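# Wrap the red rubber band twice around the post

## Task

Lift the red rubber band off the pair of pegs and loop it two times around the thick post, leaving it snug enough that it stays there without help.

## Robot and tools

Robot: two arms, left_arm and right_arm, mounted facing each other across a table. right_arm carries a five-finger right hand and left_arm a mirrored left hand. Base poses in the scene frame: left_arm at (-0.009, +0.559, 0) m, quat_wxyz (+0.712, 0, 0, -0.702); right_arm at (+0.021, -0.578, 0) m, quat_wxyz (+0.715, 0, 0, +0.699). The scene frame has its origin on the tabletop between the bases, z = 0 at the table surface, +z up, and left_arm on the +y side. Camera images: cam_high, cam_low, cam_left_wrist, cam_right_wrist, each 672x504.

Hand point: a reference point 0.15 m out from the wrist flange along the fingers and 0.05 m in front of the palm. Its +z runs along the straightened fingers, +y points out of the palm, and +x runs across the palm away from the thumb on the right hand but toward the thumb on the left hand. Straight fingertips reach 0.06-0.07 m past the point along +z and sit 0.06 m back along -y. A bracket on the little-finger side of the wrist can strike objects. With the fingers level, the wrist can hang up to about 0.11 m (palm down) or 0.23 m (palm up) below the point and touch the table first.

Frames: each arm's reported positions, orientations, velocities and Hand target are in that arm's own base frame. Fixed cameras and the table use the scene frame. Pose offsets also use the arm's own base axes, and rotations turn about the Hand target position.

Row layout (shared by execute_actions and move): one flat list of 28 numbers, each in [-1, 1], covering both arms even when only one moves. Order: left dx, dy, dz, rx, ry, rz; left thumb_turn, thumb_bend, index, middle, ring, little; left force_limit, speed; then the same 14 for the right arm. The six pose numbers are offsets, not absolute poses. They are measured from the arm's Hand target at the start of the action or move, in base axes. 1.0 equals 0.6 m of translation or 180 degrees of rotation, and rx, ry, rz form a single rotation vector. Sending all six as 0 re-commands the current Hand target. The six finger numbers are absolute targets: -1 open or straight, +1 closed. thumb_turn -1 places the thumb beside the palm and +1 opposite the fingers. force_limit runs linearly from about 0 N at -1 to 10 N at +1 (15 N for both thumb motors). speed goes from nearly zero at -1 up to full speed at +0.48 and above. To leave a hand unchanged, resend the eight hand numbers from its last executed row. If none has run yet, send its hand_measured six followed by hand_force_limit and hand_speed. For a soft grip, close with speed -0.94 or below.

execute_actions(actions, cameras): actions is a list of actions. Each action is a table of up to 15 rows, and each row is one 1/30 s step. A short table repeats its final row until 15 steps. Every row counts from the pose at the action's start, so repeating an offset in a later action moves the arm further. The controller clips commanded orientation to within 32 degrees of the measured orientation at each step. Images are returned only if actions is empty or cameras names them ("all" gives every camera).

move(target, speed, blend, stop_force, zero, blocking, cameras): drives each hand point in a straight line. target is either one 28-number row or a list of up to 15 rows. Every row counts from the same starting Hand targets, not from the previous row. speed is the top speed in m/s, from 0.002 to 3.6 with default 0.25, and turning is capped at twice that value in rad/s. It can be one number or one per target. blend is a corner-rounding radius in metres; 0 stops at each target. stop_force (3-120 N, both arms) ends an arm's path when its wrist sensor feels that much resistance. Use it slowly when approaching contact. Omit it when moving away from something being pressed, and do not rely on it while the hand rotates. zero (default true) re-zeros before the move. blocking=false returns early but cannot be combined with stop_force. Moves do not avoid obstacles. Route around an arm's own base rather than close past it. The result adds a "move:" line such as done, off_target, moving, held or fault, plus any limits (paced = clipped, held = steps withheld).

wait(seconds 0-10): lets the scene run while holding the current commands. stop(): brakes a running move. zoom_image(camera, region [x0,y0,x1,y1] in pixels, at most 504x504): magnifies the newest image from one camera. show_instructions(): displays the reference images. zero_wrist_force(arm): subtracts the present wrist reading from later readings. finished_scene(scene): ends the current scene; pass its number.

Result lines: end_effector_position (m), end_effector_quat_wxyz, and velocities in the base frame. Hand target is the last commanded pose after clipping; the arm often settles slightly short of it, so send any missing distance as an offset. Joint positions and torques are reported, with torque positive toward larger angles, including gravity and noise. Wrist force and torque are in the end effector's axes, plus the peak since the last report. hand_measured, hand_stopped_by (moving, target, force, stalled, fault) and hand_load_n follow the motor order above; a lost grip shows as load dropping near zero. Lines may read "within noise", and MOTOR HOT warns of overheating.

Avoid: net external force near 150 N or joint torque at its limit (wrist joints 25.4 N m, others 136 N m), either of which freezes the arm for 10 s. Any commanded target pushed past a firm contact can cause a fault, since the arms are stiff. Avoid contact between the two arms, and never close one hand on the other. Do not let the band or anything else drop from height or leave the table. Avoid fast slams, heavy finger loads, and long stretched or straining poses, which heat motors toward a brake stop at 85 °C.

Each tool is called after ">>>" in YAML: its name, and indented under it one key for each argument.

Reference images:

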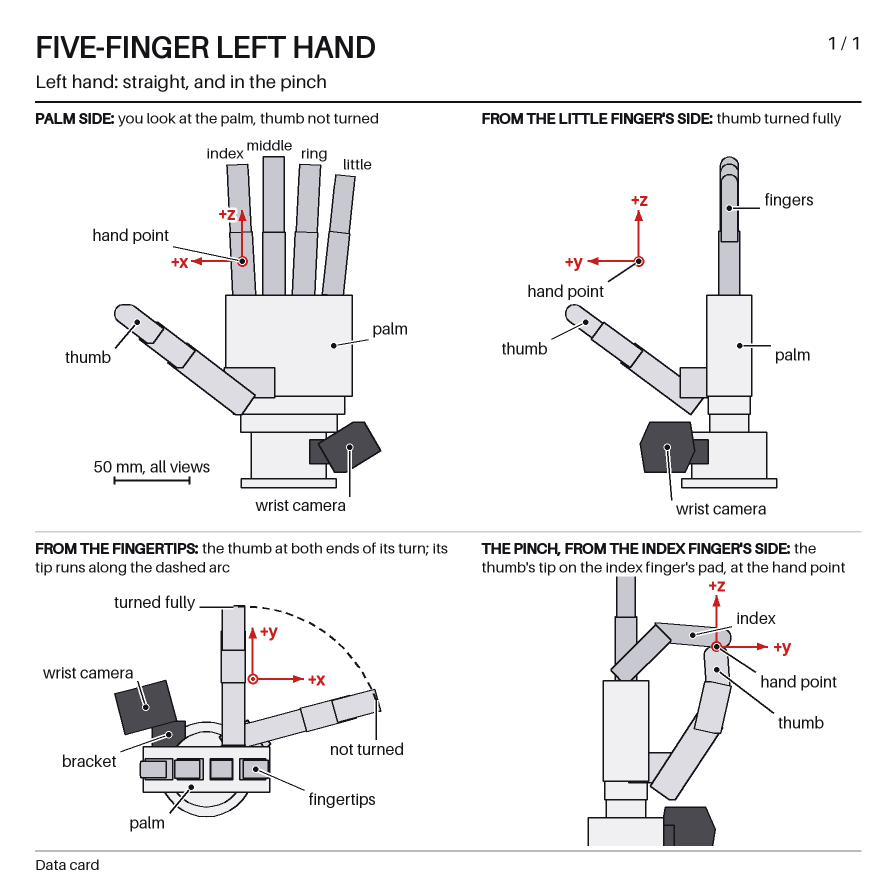

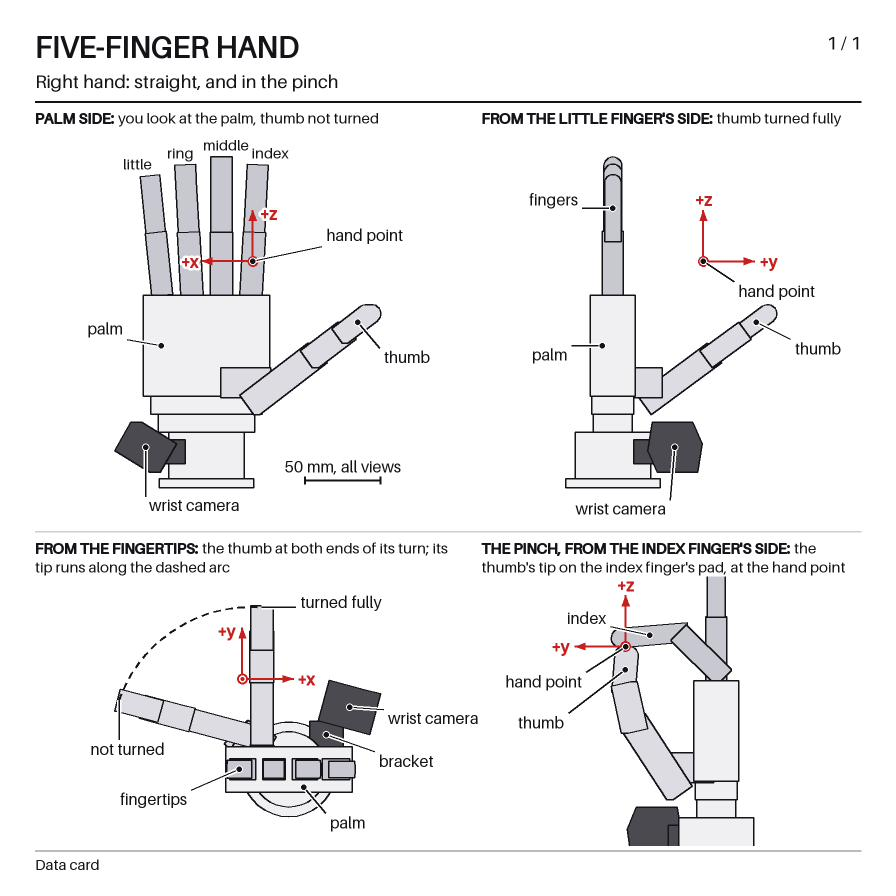

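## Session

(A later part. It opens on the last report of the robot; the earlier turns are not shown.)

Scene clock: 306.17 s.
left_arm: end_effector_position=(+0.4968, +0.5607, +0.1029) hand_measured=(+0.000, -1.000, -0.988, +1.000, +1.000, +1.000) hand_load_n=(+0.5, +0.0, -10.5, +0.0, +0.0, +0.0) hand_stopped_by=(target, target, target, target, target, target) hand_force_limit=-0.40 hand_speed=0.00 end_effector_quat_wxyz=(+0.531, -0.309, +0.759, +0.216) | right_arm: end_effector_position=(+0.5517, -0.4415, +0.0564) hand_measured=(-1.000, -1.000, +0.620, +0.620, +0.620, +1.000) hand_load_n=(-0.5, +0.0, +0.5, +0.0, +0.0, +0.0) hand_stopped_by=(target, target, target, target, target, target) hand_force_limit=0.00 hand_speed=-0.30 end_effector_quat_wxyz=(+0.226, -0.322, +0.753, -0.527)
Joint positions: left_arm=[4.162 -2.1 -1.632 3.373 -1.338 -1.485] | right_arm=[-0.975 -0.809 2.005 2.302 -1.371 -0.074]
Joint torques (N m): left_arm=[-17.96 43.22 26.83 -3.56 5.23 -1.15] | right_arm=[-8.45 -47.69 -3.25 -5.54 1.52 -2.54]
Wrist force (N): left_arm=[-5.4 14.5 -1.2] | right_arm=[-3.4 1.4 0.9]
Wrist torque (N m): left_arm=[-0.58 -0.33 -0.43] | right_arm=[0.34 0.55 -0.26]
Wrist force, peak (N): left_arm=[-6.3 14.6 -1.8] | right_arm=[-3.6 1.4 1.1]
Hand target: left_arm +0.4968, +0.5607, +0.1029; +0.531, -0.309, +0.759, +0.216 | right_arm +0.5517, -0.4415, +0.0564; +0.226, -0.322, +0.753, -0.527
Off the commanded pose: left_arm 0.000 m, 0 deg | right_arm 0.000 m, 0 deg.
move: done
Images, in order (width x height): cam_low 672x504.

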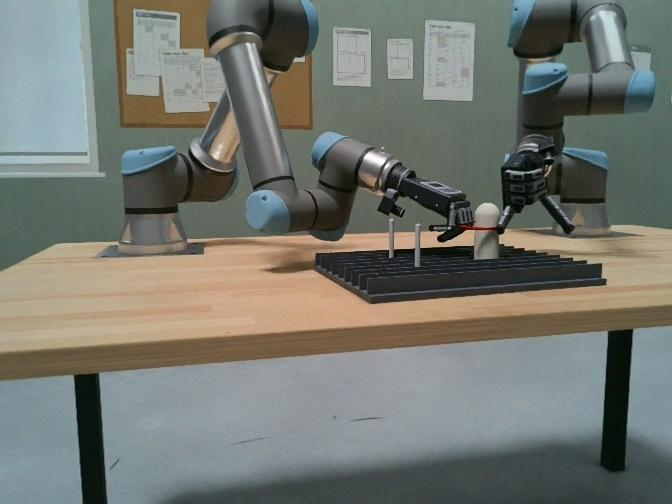

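Continue down with contact maintained.

>>> move:
  target: [0, 0, -0.025, 0,0,0, 0,-1,-1,1,1,1,-0.4,0, 0,0,0,0,0,0, -1,-1,0.62,0.62,0.62,1,0,-0.3]
  speed: 0.03
  stop_force: 12
  cameras: ["cam_low"]

>>> zoom_image:
  camera: "cam_low"
  region: [440, 180, 560, 280]

Scene clock: 308.13 s.
left_arm: end_effector_position=(+0.4968, +0.5607, +0.0879) hand_measured=(+0.000, -1.000, -0.986, +1.000, +1.000, +1.000) hand_load_n=(+0.0, +0.0, -19.5, +0.0, +0.0, +0.0) hand_stopped_by=(target, target, target, target, target, target) hand_force_limit=-0.40 hand_speed=0.00 end_effector_quat_wxyz=(+0.531, -0.309, +0.759, +0.216) | right_arm: end_effector_position=(+0.5517, -0.4415, +0.0564) hand_measured=(-1.000, -1.000, +0.620, +0.620, +0.620, +1.000) hand_load_n=(+0.0, +0.0, +0.5, +0.0, +0.0, +0.0) hand_stopped_by=(target, target, target, target, target, target) hand_force_limit=0.00 hand_speed=-0.30 end_effector_quat_wxyz=(+0.226, -0.322, +0.753, -0.527)
Joint positions: left_arm=[4.162 -2.12 -1.645 3.406 -1.338 -1.485] | right_arm=[-0.975 -0.809 2.005 2.302 -1.371 -0.074]
Joint torques (N m): left_arm=[-24.92 46.52 30.94 -1.71 11.61 -2.63] | right_arm=[-8.38 -47.66 -2.53 -5.59 1.55 -2.49]
Wrist force (N): left_arm=[2.8 38.3 -11.0] | right_arm=[-3.4 1.1 1.2]
Wrist torque (N m): left_arm=[-0.18 -0.12 0.07] | right_arm=[0.28 0.54 -0.27]
Wrist force, peak (N): left_arm=[1.0 38.4 -11.9] | right_arm=[-3.7 1.3 1.2]
Hand target: left_arm +0.4968, +0.5607, +0.0879; +0.531, -0.309, +0.759, +0.216 | right_arm +0.5517, -0.4415, +0.0564; +0.226, -0.322, +0.753, -0.527
Off the commanded pose: left_arm 0.000 m, 0 deg | right_arm 0.000 m, 0 deg.
move: done
Images, in order (width x height): cam_low 672x504.

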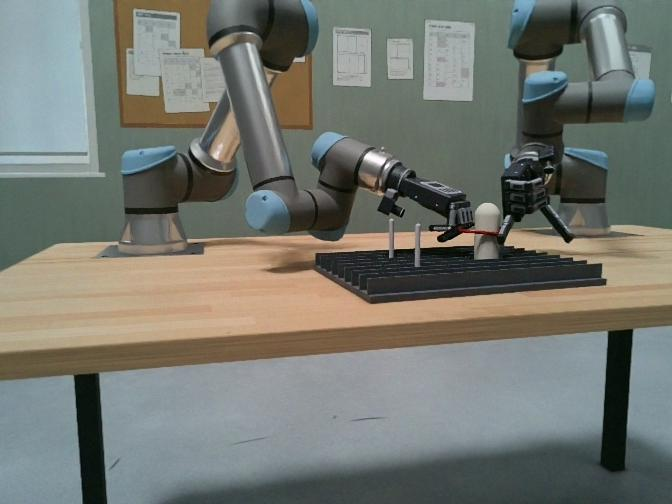

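Scaled by 4.200 from the camera's 672x504 image, which has a finer 960x720 frame.

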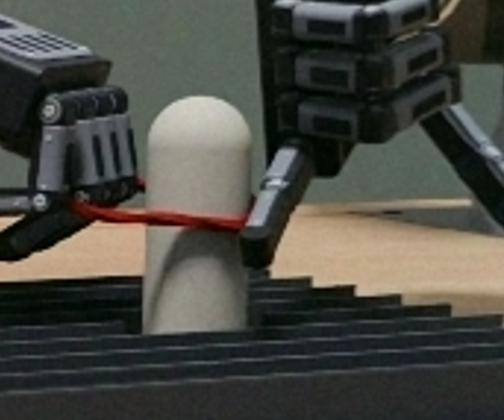

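>>> move:
  target:
    - [-0.0012, 0.0012, 0, 0,0,0, 0,-1,-1,1,1,1,-0.4,0, 0,0,0,0,0,0, -1,-1,0.62,0.62,0.62,1,0,-0.3]
    - [-0.0013, 0.0013, -0.0233, 0,0,0, 0,-1,-1,1,1,1,-0.4,0, 0,0,0,0,0,0, -1,-1,0.62,0.62,0.62,1,0,-0.3]
  speed: 0.03
  stop_force: 20
  cameras: ["cam_low"]

>>> zoom_image:
  camera: "cam_low"
  region: [440, 180, 560, 280]

Scene clock: 310.17 s.
left_arm: end_effector_position=(+0.4960, +0.5615, +0.0739) hand_measured=(+0.000, -1.000, -0.986, +1.000, +1.000, +1.000) hand_load_n=(+0.0, +0.0, -14.0, +0.0, +0.0, +0.5) hand_stopped_by=(target, target, target, target, target, target) hand_force_limit=-0.40 hand_speed=0.00 end_effector_quat_wxyz=(+0.531, -0.309, +0.759, +0.216) | right_arm: end_effector_position=(+0.5517, -0.4415, +0.0564) hand_measured=(-1.000, -1.000, +0.620, +0.620, +0.620, +1.000) hand_load_n=(-0.5, +0.0, +0.0, +0.0, +0.5, +0.0) hand_stopped_by=(target, target, target, target, target, target) hand_force_limit=0.00 hand_speed=-0.30 end_effector_quat_wxyz=(+0.226, -0.322, +0.753, -0.527)
Joint positions: left_arm=[4.164 -2.14 -1.656 3.436 -1.336 -1.484] | right_arm=[-0.975 -0.809 2.005 2.302 -1.371 -0.074]
Joint torques (N m): left_arm=[-15.39 47.56 31.2 -0.91 7.14 0.93] | right_arm=[-8.71 -47.77 -2.85 -5.53 1.53 -2.45]
Wrist force (N): left_arm=[3.9 31.8 -10.2] | right_arm=[-3.5 1.4 1.4]
Wrist torque (N m): left_arm=[0.02 -0.20 -0.06] | right_arm=[0.34 0.55 -0.26]
Wrist force, peak (N): left_arm=[2.8 38.6 -10.8] | right_arm=[-3.8 1.4 1.1]
Hand target: left_arm +0.4960, +0.5615, +0.0740; +0.531, -0.309, +0.759, +0.216 | right_arm +0.5517, -0.4415, +0.0564; +0.226, -0.322, +0.753, -0.527
Off the commanded pose: left_arm 0.000 m, 0 deg | right_arm 0.000 m, 0 deg.
move: done
Images, in order (width x height): cam_low 672x504.

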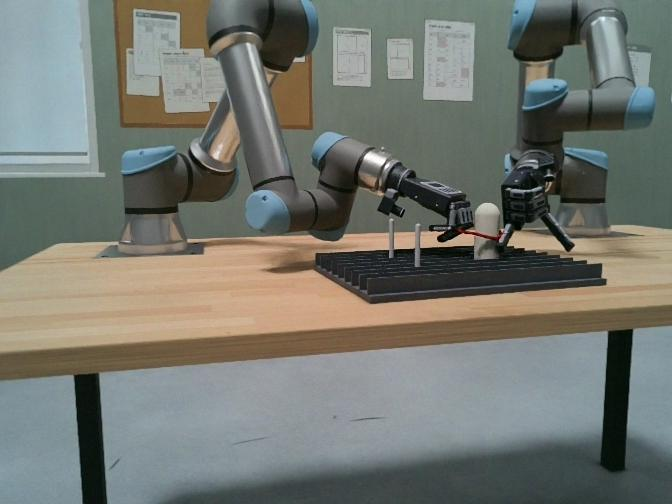

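Scaled by 4.200 from the camera's 672x504 image, which has a finer 960x720 frame.

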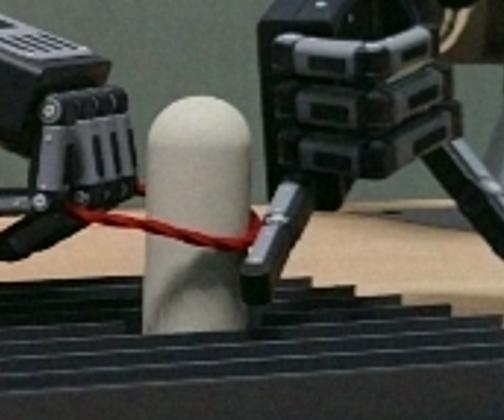

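>>> move:
  target:
    - [0, 0, 0, 0,0,0, 0,-1,-1,1,1,1,-0.4,0, -0.0156,0.0125,0,0,0,0, -1,-1,0.62,0.62,0.62,1,0,-0.3]
  speed: 0.03
  stop_force: 12
  cameras: ["cam_low"]

>>> zoom_image:
  camera: "cam_low"
  region: [440, 180, 560, 280]

Scene clock: 312.50 s.
left_arm: end_effector_position=(+0.4960, +0.5615, +0.0739) hand_measured=(+0.000, -1.000, -0.986, +1.000, +1.000, +1.000) hand_load_n=(+0.0, +0.0, -14.0, +0.0, +0.0, +0.0) hand_stopped_by=(target, target, target, target, target, target) hand_force_limit=-0.40 hand_speed=0.00 end_effector_quat_wxyz=(+0.531, -0.309, +0.759, +0.216) | right_arm: end_effector_position=(+0.5423, -0.4340, +0.0564) hand_measured=(-1.000, -1.000, +0.620, +0.620, +0.620, +1.000) hand_load_n=(+0.0, +0.0, +0.5, +0.0, +0.5, +0.0) hand_stopped_by=(target, target, target, target, target, target) hand_force_limit=0.00 hand_speed=-0.30 end_effector_quat_wxyz=(+0.226, -0.322, +0.753, -0.527)
Joint positions: left_arm=[4.164 -2.14 -1.656 3.436 -1.336 -1.484] | right_arm=[-0.982 -0.821 2.041 2.278 -1.364 -0.076]
Joint torques (N m): left_arm=[-13.94 48.01 32.44 1.72 9.71 0.92] | right_arm=[9.68 -32.6 -14.59 0.45 -1.77 2.16]
Wrist force (N): left_arm=[4.1 31.5 -10.1] | right_arm=[-3.7 0.8 2.8]
Wrist torque (N m): left_arm=[-0.02 -0.23 -0.04] | right_arm=[0.25 0.52 -0.12]
Wrist force, peak (N): left_arm=[3.9 31.9 -10.1] | right_arm=[-3.9 1.0 2.7]
Hand target: left_arm +0.4960, +0.5615, +0.0740; +0.531, -0.309, +0.759, +0.216 | right_arm +0.5423, -0.4340, +0.0564; +0.226, -0.322, +0.753, -0.527
Off the commanded pose: left_arm 0.000 m, 0 deg | right_arm 0.000 m, 0 deg.
move: done
Images, in order (width x height): cam_low 672x504.

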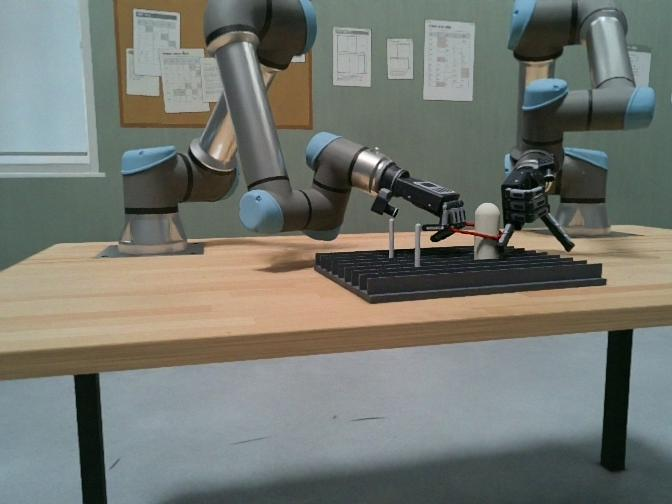

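Scaled by 4.200 from the camera's 672x504 image, which has a finer 960x720 frame.

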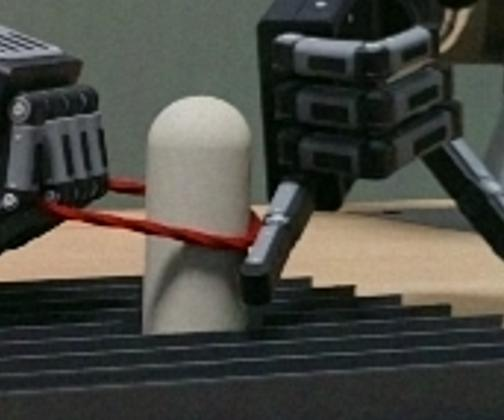

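>>> move:
  target:
    - [-0.0118, 0.0118, 0, 0,0,0, 0,-1,-1,1,1,1,-0.4,0, 0,0,0,0,0,0, -1,-1,0.62,0.62,0.62,1,0,-0.3]
  speed: 0.03
  cameras: ["cam_low","cam_high"]

>>> zoom_image:
  camera: "cam_low"
  region: [440, 180, 560, 280]

>>> zoom_image:
  camera: "cam_high"
  region: [370, 200, 450, 280]

Scene clock: 313.53 s.
left_arm: end_effector_position=(+0.4889, +0.5686, +0.0740) hand_measured=(+0.000, -1.000, -0.988, +1.000, +1.000, +1.000) hand_load_n=(+0.0, +0.0, +0.0, +0.0, +0.0, +0.0) hand_stopped_by=(target, target, target, target, target, target) hand_force_limit=-0.40 hand_speed=0.00 end_effector_quat_wxyz=(+0.531, -0.309, +0.759, +0.216) | right_arm: end_effector_position=(+0.5423, -0.4340, +0.0564) hand_measured=(-1.000, -1.000, +0.620, +0.620, +0.620, +1.000) hand_load_n=(-0.5, +0.0, +0.0, +0.0, +0.5, +0.0) hand_stopped_by=(target, target, target, target, target, target) hand_force_limit=0.00 hand_speed=-0.30 end_effector_quat_wxyz=(+0.226, -0.322, +0.753, -0.527)
Joint positions: left_arm=[4.183 -2.14 -1.656 3.435 -1.318 -1.477] | right_arm=[-0.982 -0.821 2.041 2.278 -1.364 -0.076]
Joint torques (N m): left_arm=[-6.94 36.39 30.39 -1.25 -1.68 0.04] | right_arm=[10.21 -32.18 -15.05 0.39 -1.53 2.31]
Wrist force (N): left_arm=[0.8 0.0 -0.9] | right_arm=[-3.6 0.7 1.8]
Wrist torque (N m): left_arm=[0.00 -0.12 -0.15] | right_arm=[0.24 0.54 -0.12]
Wrist force, peak (N): left_arm=[4.1 31.7 -10.3] | right_arm=[-3.8 1.0 2.6]
Hand target: left_arm +0.4889, +0.5685, +0.0740; +0.531, -0.309, +0.759, +0.216 | right_arm +0.5423, -0.4340, +0.0564; +0.226, -0.322, +0.753, -0.527
Off the commanded pose: left_arm 0.000 m, 0 deg | right_arm 0.000 m, 0 deg.
move: done
Images, in order (width x height): cam_high 672x504, cam_low 672x504.

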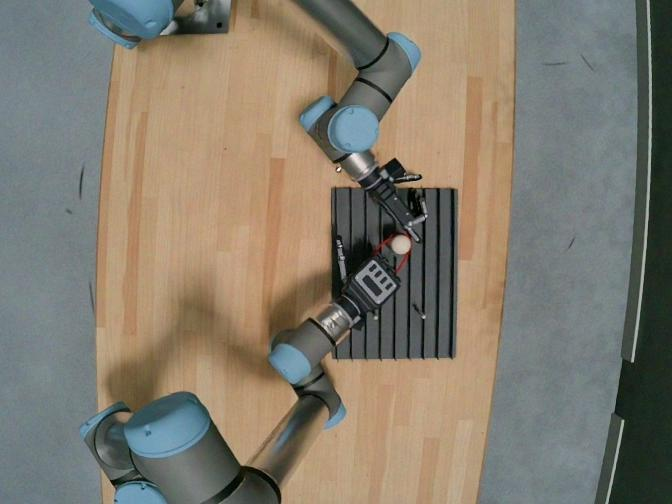

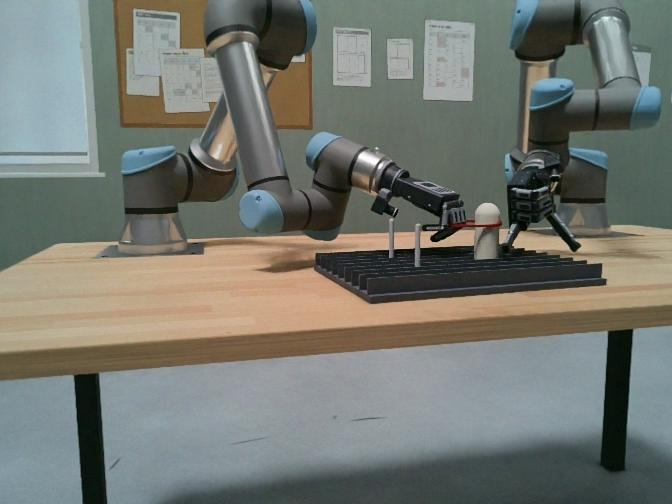

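Scaled by 4.200 from the camera's 672x504 image, which has a finer 960x720 frame.

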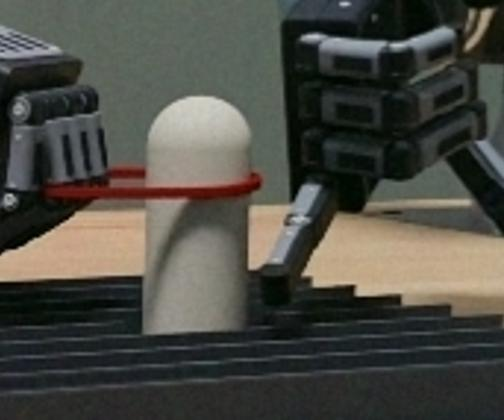

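Scaled by 6.300 from the camera's 672x504 image, which has a finer 960x720 frame.

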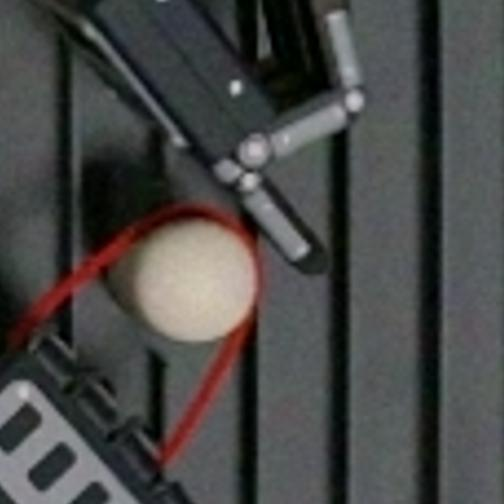

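>>> move:
  target:
    - [0, 0, 0.15, 0,0,0, 0,-1,-1,1,1,1,-0.4,0, 0,0,0,0,0,0, -1,-1,0.62,0.62,0.62,1,0,-0.3]
    - [-0.0957, -0.0930, 0.15, 0,0,0, 0,-1,-1,1,1,1,-0.4,0, 0,0,0,0,0,0, -1,-1,0.62,0.62,0.62,1,0,-0.3]
  speed: 0.15
  blend: 0.02
  cameras: ["cam_low","cam_high","cam_right_wrist"]

>>> zoom_image:
  camera: "cam_low"
  region: [400, 180, 550, 280]

Scene clock: 319.60 s.
left_arm: end_effector_position=(+0.4316, +0.5129, +0.1640) hand_measured=(+0.000, -1.000, -0.988, +1.000, +1.000, +1.000) hand_load_n=(+0.0, +0.0, +0.0, +0.0, +0.0, +0.0) hand_stopped_by=(target, target, target, target, target, target) hand_force_limit=-0.40 hand_speed=0.00 end_effector_quat_wxyz=(+0.532, -0.309, +0.759, +0.216) | right_arm: end_effector_position=(+0.5423, -0.4340, +0.0564) hand_measured=(-1.000, -1.000, +0.620, +0.620, +0.620, +1.000) hand_load_n=(+0.0, +0.0, +0.0, +0.0, +0.0, +0.0) hand_stopped_by=(target, target, target, target, target, target) hand_force_limit=0.00 hand_speed=-0.30 end_effector_quat_wxyz=(+0.226, -0.322, +0.753, -0.527)
Joint positions: left_arm=[4.234 -1.856 -1.817 3.307 -1.271 -1.459] | right_arm=[-0.982 -0.821 2.041 2.278 -1.364 -0.076]
Joint torques (N m): left_arm=[-3.07 39.28 8.55 -1.64 -1.52 -1.81] | right_arm=[9.67 -34.77 -14.54 0.13 -0.52 2.51]
Wrist force (N): left_arm=[0.8 0.2 -1.2] | right_arm=[-3.5 1.0 1.7]
Wrist torque (N m): left_arm=[0.05 -0.09 -0.13] | right_arm=[0.28 0.54 -0.10]
Wrist force, peak (N): left_arm=[1.2 0.0 -2.6] | right_arm=[-3.8 1.0 2.0]
Hand target: left_arm +0.4315, +0.5127, +0.1640; +0.531, -0.309, +0.759, +0.216 | right_arm +0.5423, -0.4340, +0.0564; +0.226, -0.322, +0.753, -0.527
Off the commanded pose: left_arm 0.000 m, 0 deg | right_arm 0.000 m, 0 deg.
move: done
Images, in order (width x height): cam_high 672x504, cam_low 672x504, cam_right_wrist 672x504.

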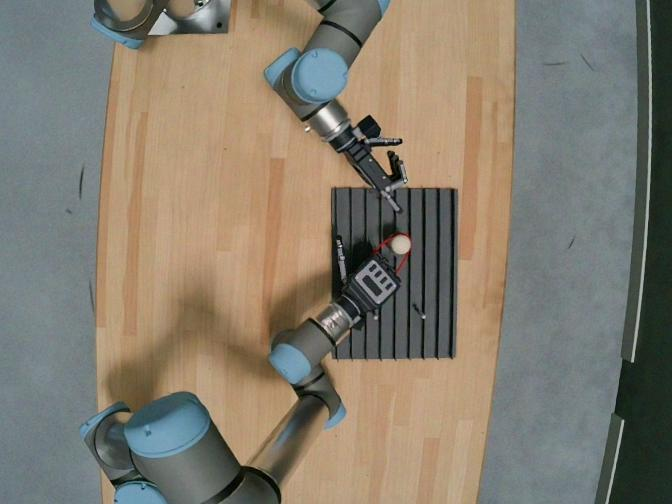

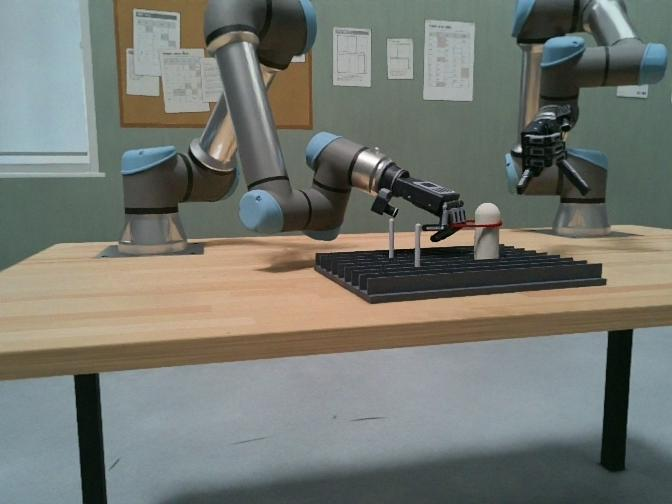

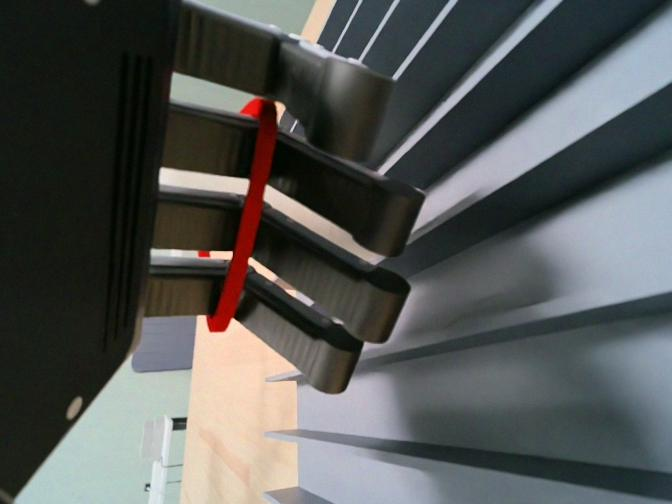

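Scaled by 3.360 from the camera's 672x504 image, which has a finer 960x720 frame.

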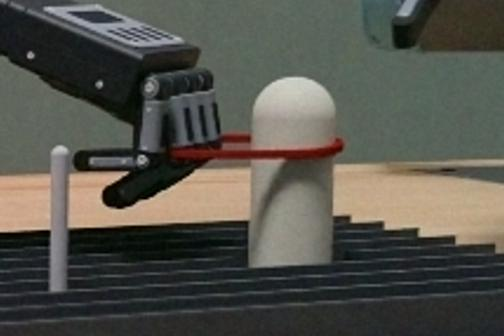

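>>> move:
  target: [0,0,0,0,0,0, 0,-1,-1,1,1,1,-0.4,0, -0.0038,0.0036,0.0158,0.0383,0.0402,0, -1,-1,0.62,0.62,0.62,1,0,-0.3]
  speed: 0.15

>>> move:
  target:
    - [0,0,0,0,0,0, 0,-1,-1,1,1,1,-0.4,0, 0.0220,-0.0053,0.0340,0.157,-0.149,-0.125, -1,-1,0.62,0.62,0.62,1,0,-0.3]
    - [0,0,0,0,0,0, 0,-1,-1,1,1,1,-0.4,0, 0.0213,-0.0320,0.0650,0.3135,-0.2985,-0.2495, -1,-1,0.62,0.62,0.62,1,0,-0.3]
  speed: 0.3
  blend: 0.01
  cameras: ["cam_low","cam_high","cam_right_wrist"]

>>> zoom_image:
  camera: "cam_low"
  region: [400, 150, 550, 280]

>>> zoom_image:
  camera: "cam_high"
  region: [340, 200, 450, 310]

Scene clock: 326.40 s.
left_arm: end_effector_position=(+0.4315, +0.5127, +0.1640) hand_measured=(+0.000, -1.000, -0.988, +1.000, +1.000, +1.000) hand_load_n=(+0.0, +0.0, +0.0, +0.0, +0.0, +0.0) hand_stopped_by=(target, target, target, target, target, target) hand_force_limit=-0.40 hand_speed=0.00 end_effector_quat_wxyz=(+0.531, -0.309, +0.759, +0.216) | right_arm: end_effector_position=(+0.5401, -0.4318, +0.0660) hand_measured=(-1.000, -1.000, +0.620, +0.620, +0.620, +1.000) hand_load_n=(-0.5, +0.0, +0.0, -0.5, +0.0, +0.0) hand_stopped_by=(target, target, target, target, target, target) hand_force_limit=0.00 hand_speed=-0.30 end_effector_quat_wxyz=(+0.197, -0.341, +0.796, -0.460)
Joint positions: left_arm=[4.234 -1.855 -1.818 3.307 -1.271 -1.459] | right_arm=[-0.971 -0.935 2.023 2.586 -1.39 -0.106]
Joint torques (N m): left_arm=[-8.2 39.22 6.36 -1.63 -0.28 -1.39] | right_arm=[-8.22 -43.13 -4.65 0.08 1.76 2.51]
Wrist force (N): left_arm=[0.6 0.2 -1.2] | right_arm=[-3.5 1.0 1.5]
Wrist torque (N m): left_arm=[0.06 -0.08 -0.13] | right_arm=[0.26 0.50 -0.16]
Wrist force, peak (N): left_arm=[1.0 0.3 -1.5] | right_arm=[-3.8 1.2 1.9]
Hand target: left_arm +0.4315, +0.5127, +0.1640; +0.531, -0.309, +0.759, +0.216 | right_arm +0.5400, -0.4319, +0.0659; +0.197, -0.341, +0.796, -0.460
Off the commanded pose: left_arm 0.000 m, 0 deg | right_arm 0.000 m, 0 deg.
move: done

Scene clock: 329.53 s.
left_arm: end_effector_position=(+0.4315, +0.5127, +0.1640) hand_measured=(+0.000, -1.000, -0.988, +1.000, +1.000, +1.000) hand_load_n=(+0.0, +0.0, +0.0, +0.0, +0.0, +0.0) hand_stopped_by=(target, target, target, target, target, target) hand_force_limit=-0.40 hand_speed=0.00 end_effector_quat_wxyz=(+0.531, -0.309, +0.759, +0.216) | right_arm: end_effector_position=(+0.5528, -0.4510, +0.1048) hand_measured=(-1.000, -1.000, +0.620, +0.620, +0.620, +1.000) hand_load_n=(+0.0, +0.0, +0.5, +0.5, +0.5, +0.0) hand_stopped_by=(target, target, target, target, target, target) hand_force_limit=0.00 hand_speed=-0.30 end_effector_quat_wxyz=(+0.464, +0.321, +0.804, -0.186)
Joint positions: left_arm=[4.234 -1.855 -1.818 3.307 -1.271 -1.459] | right_arm=[-1.055 -0.867 2.089 2.463 -1.317 1.42]
Joint torques (N m): left_arm=[-7.29 39.29 6.88 -1.23 0.76 -1.58] | right_arm=[7.15 -45.62 -14.19 0.28 0.42 2.36]
Wrist force (N): left_arm=[0.7 0.3 -1.2] | right_arm=[-4.0 0.3 2.4]
Wrist torque (N m): left_arm=[0.07 -0.08 -0.13] | right_arm=[-0.08 0.37 -0.12]
Wrist force, peak (N): left_arm=[0.9 0.3 -1.4] | right_arm=[-65.9 3.2 -3.2]
Hand target: left_arm +0.4315, +0.5127, +0.1640; +0.531, -0.309, +0.759, +0.216 | right_arm +0.5528, -0.4511, +0.1049; +0.464, +0.321, +0.804, -0.186
Off the commanded pose: left_arm 0.000 m, 0 deg | right_arm 0.000 m, 0 deg.
move: done
Images, in order (width x height): cam_high 672x504, cam_low 672x504, cam_right_wrist 672x504.

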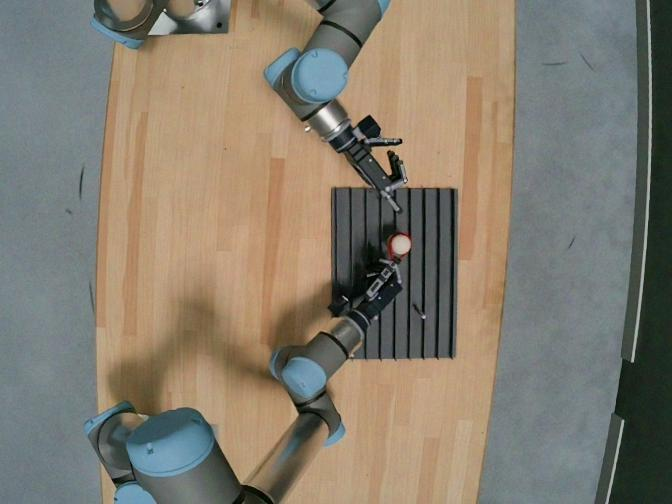

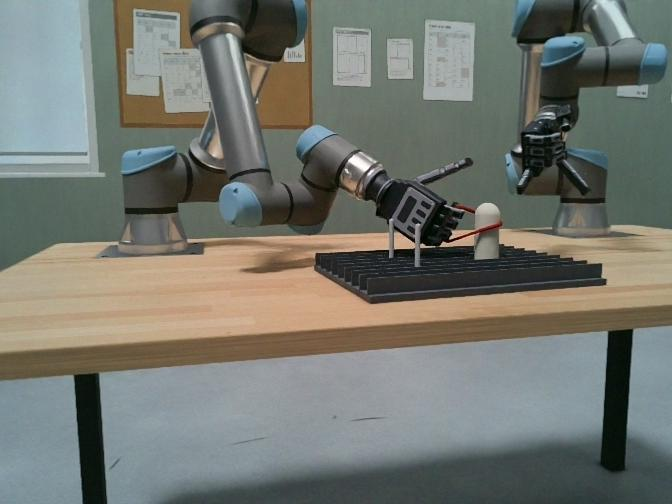

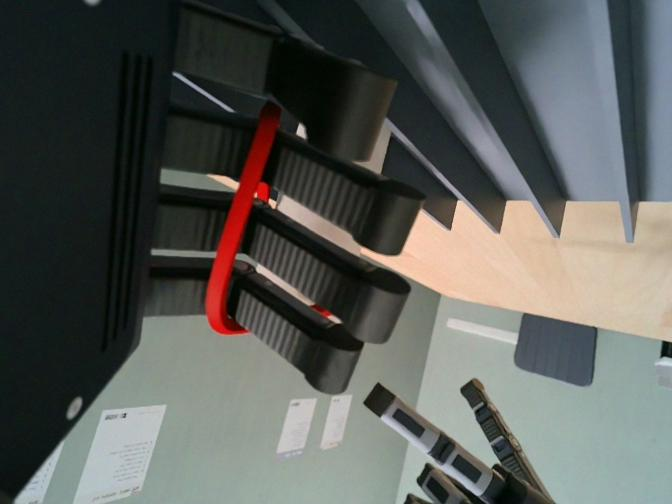

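Scaled by 3.360 from the camera's 672x504 image, which has a finer 960x720 frame.

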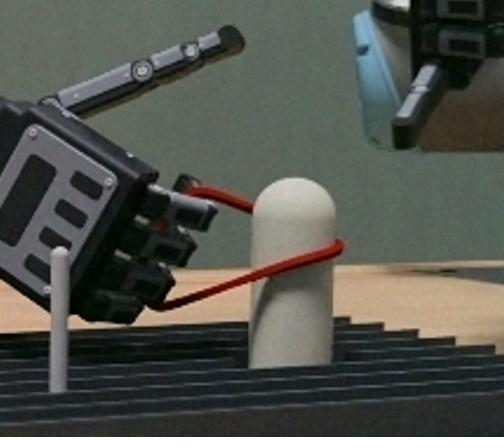

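Scaled by 4.582 from the camera's 672x504 image, which has a finer 960x720 frame.

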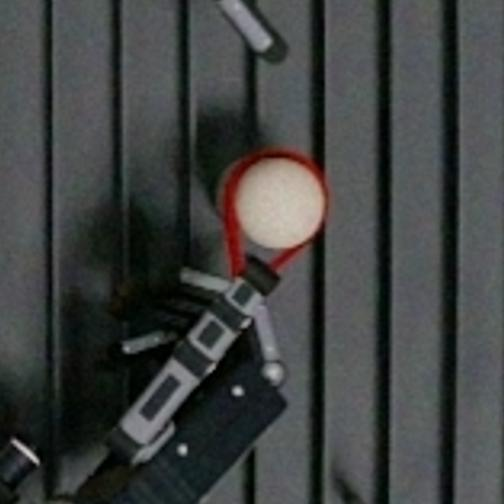

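>>> move:
  target: [0,0,0,0,0,0, 0,-1,-1,1,1,1,-0.4,0, 0,0,0.0117,0,0,0, 1,-1,0.62,0.62,0.62,1,0,-0.3]
  speed: 0.1

>>> move:
  target:
    - [0,0,0,0,0,0, 0,-1,-1,1,1,1,-0.4,0, -0.0229,-0.0323,0.0098,0.157,-0.149,-0.125, 1,-1,0.62,0.62,0.62,1,0,-0.3]
    - [0,0,0,0,0,0, 0,-1,-1,1,1,1,-0.4,0, -0.0546,-0.0513,-0.0073,0.3135,-0.2985,-0.2495, 1,-1,0.62,0.62,0.62,1,0,-0.3]
  speed: 0.3
  blend: 0.01
  cameras: ["cam_low","cam_high","cam_right_wrist"]

>>> zoom_image:
  camera: "cam_low"
  region: [400, 150, 550, 280]

>>> zoom_image:
  camera: "cam_high"
  region: [340, 200, 450, 310]

Scene clock: 331.87 s.
left_arm: end_effector_position=(+0.4315, +0.5127, +0.1640) hand_measured=(+0.000, -1.000, -0.988, +1.000, +1.000, +1.000) hand_load_n=(+0.0, +0.0, +0.0, +0.0, +0.0, +0.0) hand_stopped_by=(target, target, target, target, target, target) hand_force_limit=-0.40 hand_speed=0.00 end_effector_quat_wxyz=(+0.531, -0.309, +0.759, +0.216) | right_arm: end_effector_position=(+0.5528, -0.4510, +0.1119) hand_measured=(+1.000, -1.000, +0.620, +0.620, +0.620, +1.000) hand_load_n=(-0.5, +0.0, +0.5, +0.0, +0.5, +0.0) hand_stopped_by=(target, target, target, target, target, target) hand_force_limit=0.00 hand_speed=-0.30 end_effector_quat_wxyz=(+0.464, +0.321, +0.804, -0.186)
Joint positions: left_arm=[4.234 -1.855 -1.818 3.307 -1.271 -1.459] | right_arm=[-1.055 -0.885 2.091 2.479 -1.317 1.42]
Joint torques (N m): left_arm=[-5.07 39.31 4.9 -0.95 1.79 -1.55] | right_arm=[5.84 -30.4 -12.84 -5.74 1.26 0.6]
Wrist force (N): left_arm=[0.7 0.2 -1.4] | right_arm=[-3.4 0.4 2.4]
Wrist torque (N m): left_arm=[0.08 -0.09 -0.13] | right_arm=[-0.07 0.33 -0.16]
Wrist force, peak (N): left_arm=[0.9 0.3 -1.5] | right_arm=[-4.3 0.5 2.3]
Hand target: left_arm +0.4315, +0.5127, +0.1640; +0.531, -0.309, +0.759, +0.216 | right_arm +0.5528, -0.4511, +0.1119; +0.464, +0.321, +0.804, -0.186
Off the commanded pose: left_arm 0.000 m, 0 deg | right_arm 0.000 m, 0 deg.
move: done

Scene clock: 335.00 s.
left_arm: end_effector_position=(+0.4315, +0.5127, +0.1640) hand_measured=(+0.000, -1.000, -0.988, +1.000, +1.000, +1.000) hand_load_n=(+0.5, +0.0, +0.5, +0.0, +0.0, +0.0) hand_stopped_by=(target, target, target, target, target, target) hand_force_limit=-0.40 hand_speed=0.00 end_effector_quat_wxyz=(+0.531, -0.309, +0.759, +0.216) | right_arm: end_effector_position=(+0.5202, -0.4818, +0.1076) hand_measured=(+1.000, -1.000, +0.620, +0.620, +0.620, +1.000) hand_load_n=(+0.0, -0.5, +0.5, +0.0, +0.0, +0.0) hand_stopped_by=(target, target, target, target, target, target) hand_force_limit=0.00 hand_speed=-0.30 end_effector_quat_wxyz=(+0.460, +0.795, +0.342, +0.197) end_effector_velocity=(+0.000, +0.000, +0.000) end_effector_angular_velocity=(+0.003, -0.003, -0.002)
Joint positions: left_arm=[4.234 -1.855 -1.818 3.307 -1.271 -1.459] | right_arm=[-0.966 -0.818 2.123 2.369 -1.392 3.036]
Joint velocities: left_arm=[within noise] | right_arm=[-0.001 0 0 0 0.001 0.005]
Joint torques (N m): left_arm=[-6.61 39.47 6.49 -0.57 1.72 -1.44] | right_arm=[-12.34 -36.45 -3.09 -3.89 1.12 2.58]
Wrist force (N): left_arm=[0.7 0.5 -1.2] | right_arm=[-1.3 -0.2 3.2]
Wrist torque (N m): left_arm=[0.11 -0.09 -0.14] | right_arm=[-0.43 0.52 -0.21]
Wrist force, peak (N): left_arm=[0.8 0.2 -1.5] | right_arm=[-4.0 0.3 2.5]
Hand target: left_arm +0.4315, +0.5127, +0.1640; +0.531, -0.309, +0.759, +0.216 | right_arm +0.5201, -0.4818, +0.1076; +0.460, +0.795, +0.342, +0.197
Off the commanded pose: left_arm 0.000 m, 0 deg | right_arm 0.000 m, 0 deg.
move: done
Images, in order (width x height): cam_high 672x504, cam_low 672x504, cam_right_wrist 672x504.

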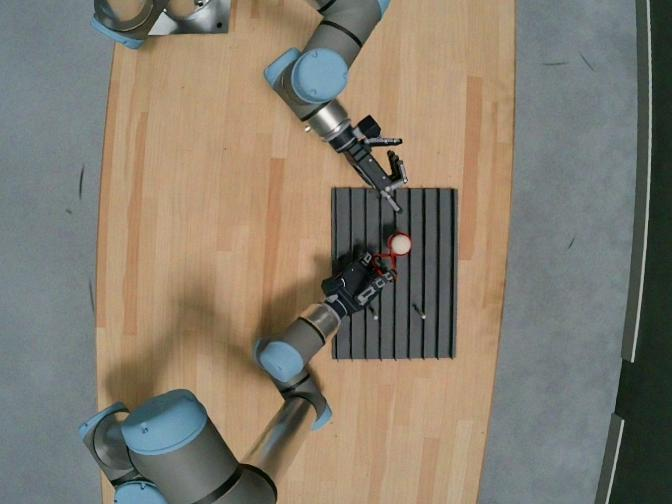

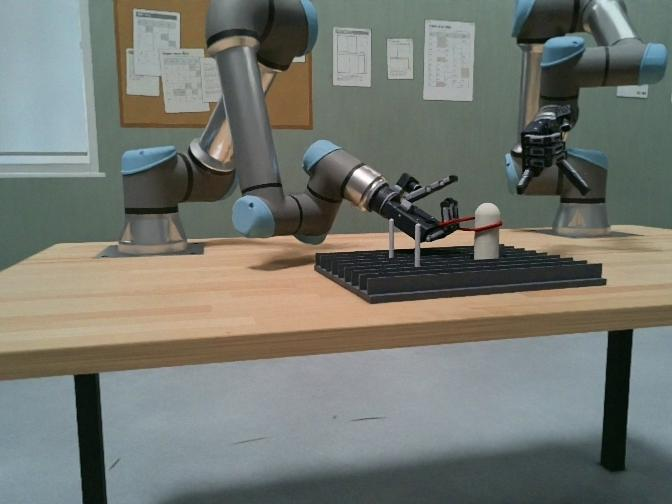

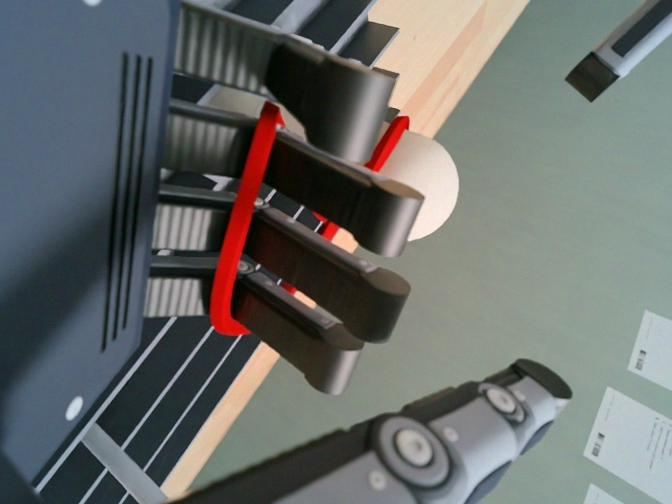

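Scaled by 3.360 from the camera's 672x504 image, which has a finer 960x720 frame.

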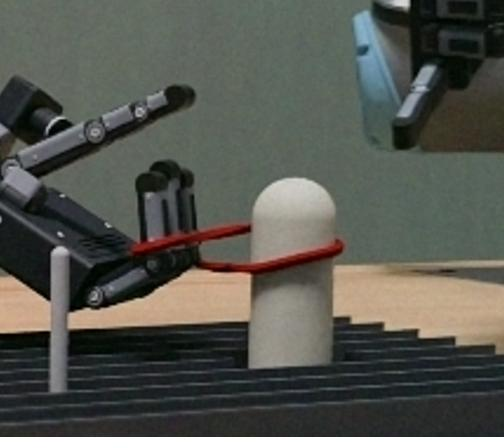

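Scaled by 4.582 from the camera's 672x504 image, which has a finer 960x720 frame.

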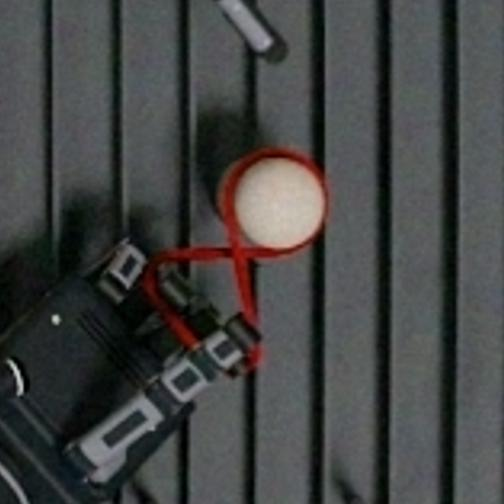

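>>> move:
  target: [0,0,0,0,0,0, 0,-1,-1,1,1,1,-0.4,0, 0,0,0,0,0,0, -0.3,-1,0.62,0.62,0.62,1,0,-0.3]
  speed: 0.1

>>> move:
  target: [0.1702,0.0032,0.0167,0,0,0, 0,-1,-1,1,1,1,-0.4,0, 0,0,0,0,0,0, -0.3,-1,0.62,0.62,0.62,1,0,-0.3]
  speed: 0.1
  cameras: ["cam_low","cam_high","cam_right_wrist"]

>>> zoom_image:
  camera: "cam_low"
  region: [400, 150, 550, 280]

>>> zoom_image:
  camera: "cam_high"
  region: [340, 200, 450, 310]

Scene clock: 339.33 s.
left_arm: end_effector_position=(+0.4315, +0.5127, +0.1640) hand_measured=(+0.000, -1.000, -0.988, +1.000, +1.000, +1.000) hand_load_n=(+0.0, +0.0, +0.0, +0.0, +0.0, +0.0) hand_stopped_by=(target, target, target, target, target, target) hand_force_limit=-0.40 hand_speed=0.00 end_effector_quat_wxyz=(+0.531, -0.309, +0.759, +0.216) | right_arm: end_effector_position=(+0.5201, -0.4818, +0.1076) hand_measured=(-0.300, -1.000, +0.620, +0.620, +0.620, +1.000) hand_load_n=(+0.0, +0.0, +0.5, +0.0, +0.5, +0.0) hand_stopped_by=(target, target, target, target, target, target) hand_force_limit=0.00 hand_speed=-0.30 end_effector_quat_wxyz=(+0.460, +0.795, +0.342, +0.197)
Joint positions: left_arm=[4.234 -1.855 -1.818 3.307 -1.271 -1.459] | right_arm=[-0.966 -0.818 2.123 2.369 -1.392 3.036]
Joint torques (N m): left_arm=[-5.55 38.8 6.62 -0.14 1.81 -1.55] | right_arm=[-11.37 -30.37 -3.57 -5.14 0.41 2.38]
Wrist force (N): left_arm=[0.8 0.3 -1.3] | right_arm=[-1.0 -0.5 3.2]
Wrist torque (N m): left_arm=[0.08 -0.12 -0.11] | right_arm=[-0.44 0.49 -0.24]
Wrist force, peak (N): left_arm=[1.0 0.2 -1.5] | right_arm=[-1.2 -0.4 3.5]
Hand target: left_arm +0.4315, +0.5127, +0.1640; +0.531, -0.309, +0.759, +0.216 | right_arm +0.5201, -0.4818, +0.1076; +0.460, +0.795, +0.342, +0.197
Off the commanded pose: left_arm 0.000 m, 0 deg | right_arm 0.000 m, 0 deg.
move: done

Scene clock: 340.80 s.
left_arm: end_effector_position=(+0.5336, +0.5147, +0.1740) hand_measured=(+0.000, -1.000, -0.988, +1.000, +1.000, +1.000) hand_load_n=(+0.0, +0.0, +0.0, +0.0, +0.0, +0.0) hand_stopped_by=(target, target, target, target, target, target) hand_force_limit=-0.40 hand_speed=0.00 end_effector_quat_wxyz=(+0.531, -0.309, +0.759, +0.216) | right_arm: end_effector_position=(+0.5201, -0.4818, +0.1076) hand_measured=(-0.300, -1.000, +0.620, +0.620, +0.620, +1.000) hand_load_n=(+0.0, +0.0, +0.5, +0.0, +0.0, +0.0) hand_stopped_by=(target, target, target, target, target, target) hand_force_limit=0.00 hand_speed=-0.30 end_effector_quat_wxyz=(+0.460, +0.795, +0.342, +0.197)
Joint positions: left_arm=[4.05 -2.013 -1.562 3.223 -1.443 -1.525] | right_arm=[-0.966 -0.818 2.123 2.369 -1.392 3.036]
Joint torques (N m): left_arm=[-2.98 36.3 18.99 3.01 0.54 2] | right_arm=[-11.1 -30.31 -8.81 -4.66 -0.66 2.04]
Wrist force (N): left_arm=[0.6 0.2 -1.8] | right_arm=[-1.1 -0.1 3.3]
Wrist torque (N m): left_arm=[0.08 -0.14 -0.14] | right_arm=[-0.42 0.50 -0.23]
Wrist force, peak (N): left_arm=[1.2 1.3 -2.1] | right_arm=[-1.3 -0.7 3.5]
Hand target: left_arm +0.5336, +0.5147, +0.1740; +0.531, -0.309, +0.759, +0.216 | right_arm +0.5201, -0.4818, +0.1076; +0.460, +0.795, +0.342, +0.197
Off the commanded pose: left_arm 0.000 m, 0 deg | right_arm 0.000 m, 0 deg.
move: done
Images, in order (width x height): cam_high 672x504, cam_low 672x504, cam_right_wrist 672x504.

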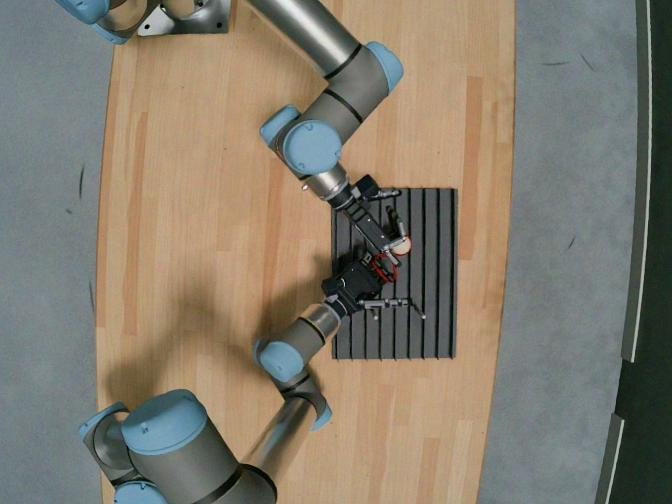

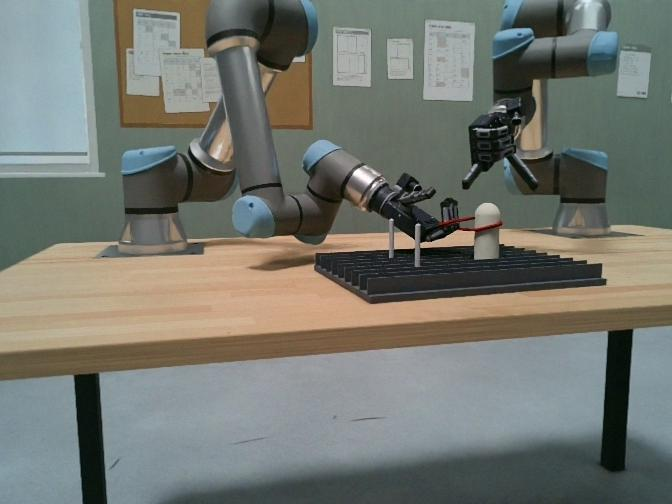

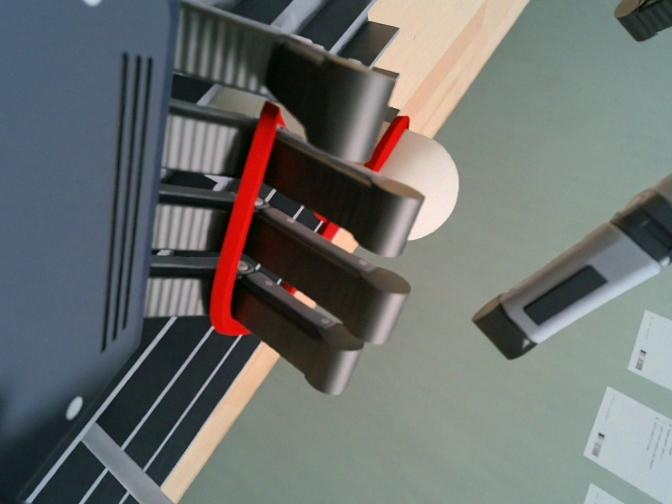

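Scaled by 3.360 from the camera's 672x504 image, which has a finer 960x720 frame.

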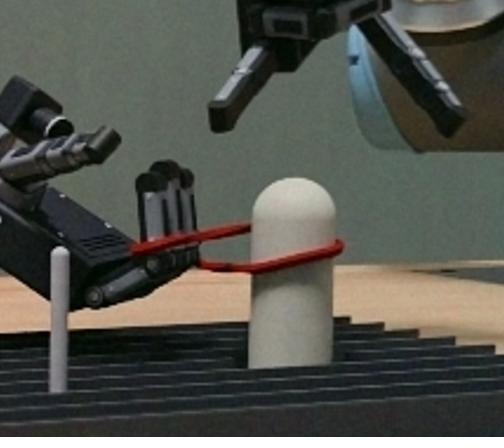

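Scaled by 4.582 from the camera's 672x504 image, which has a finer 960x720 frame.

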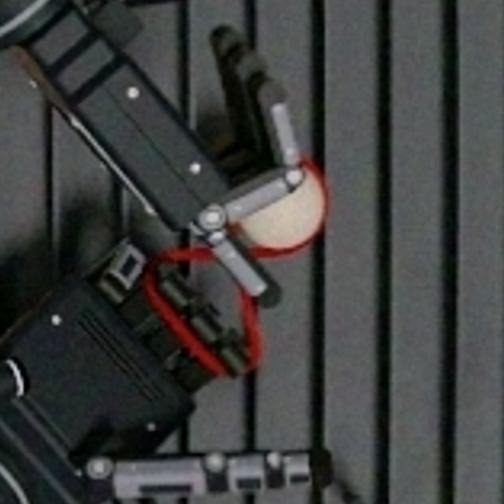

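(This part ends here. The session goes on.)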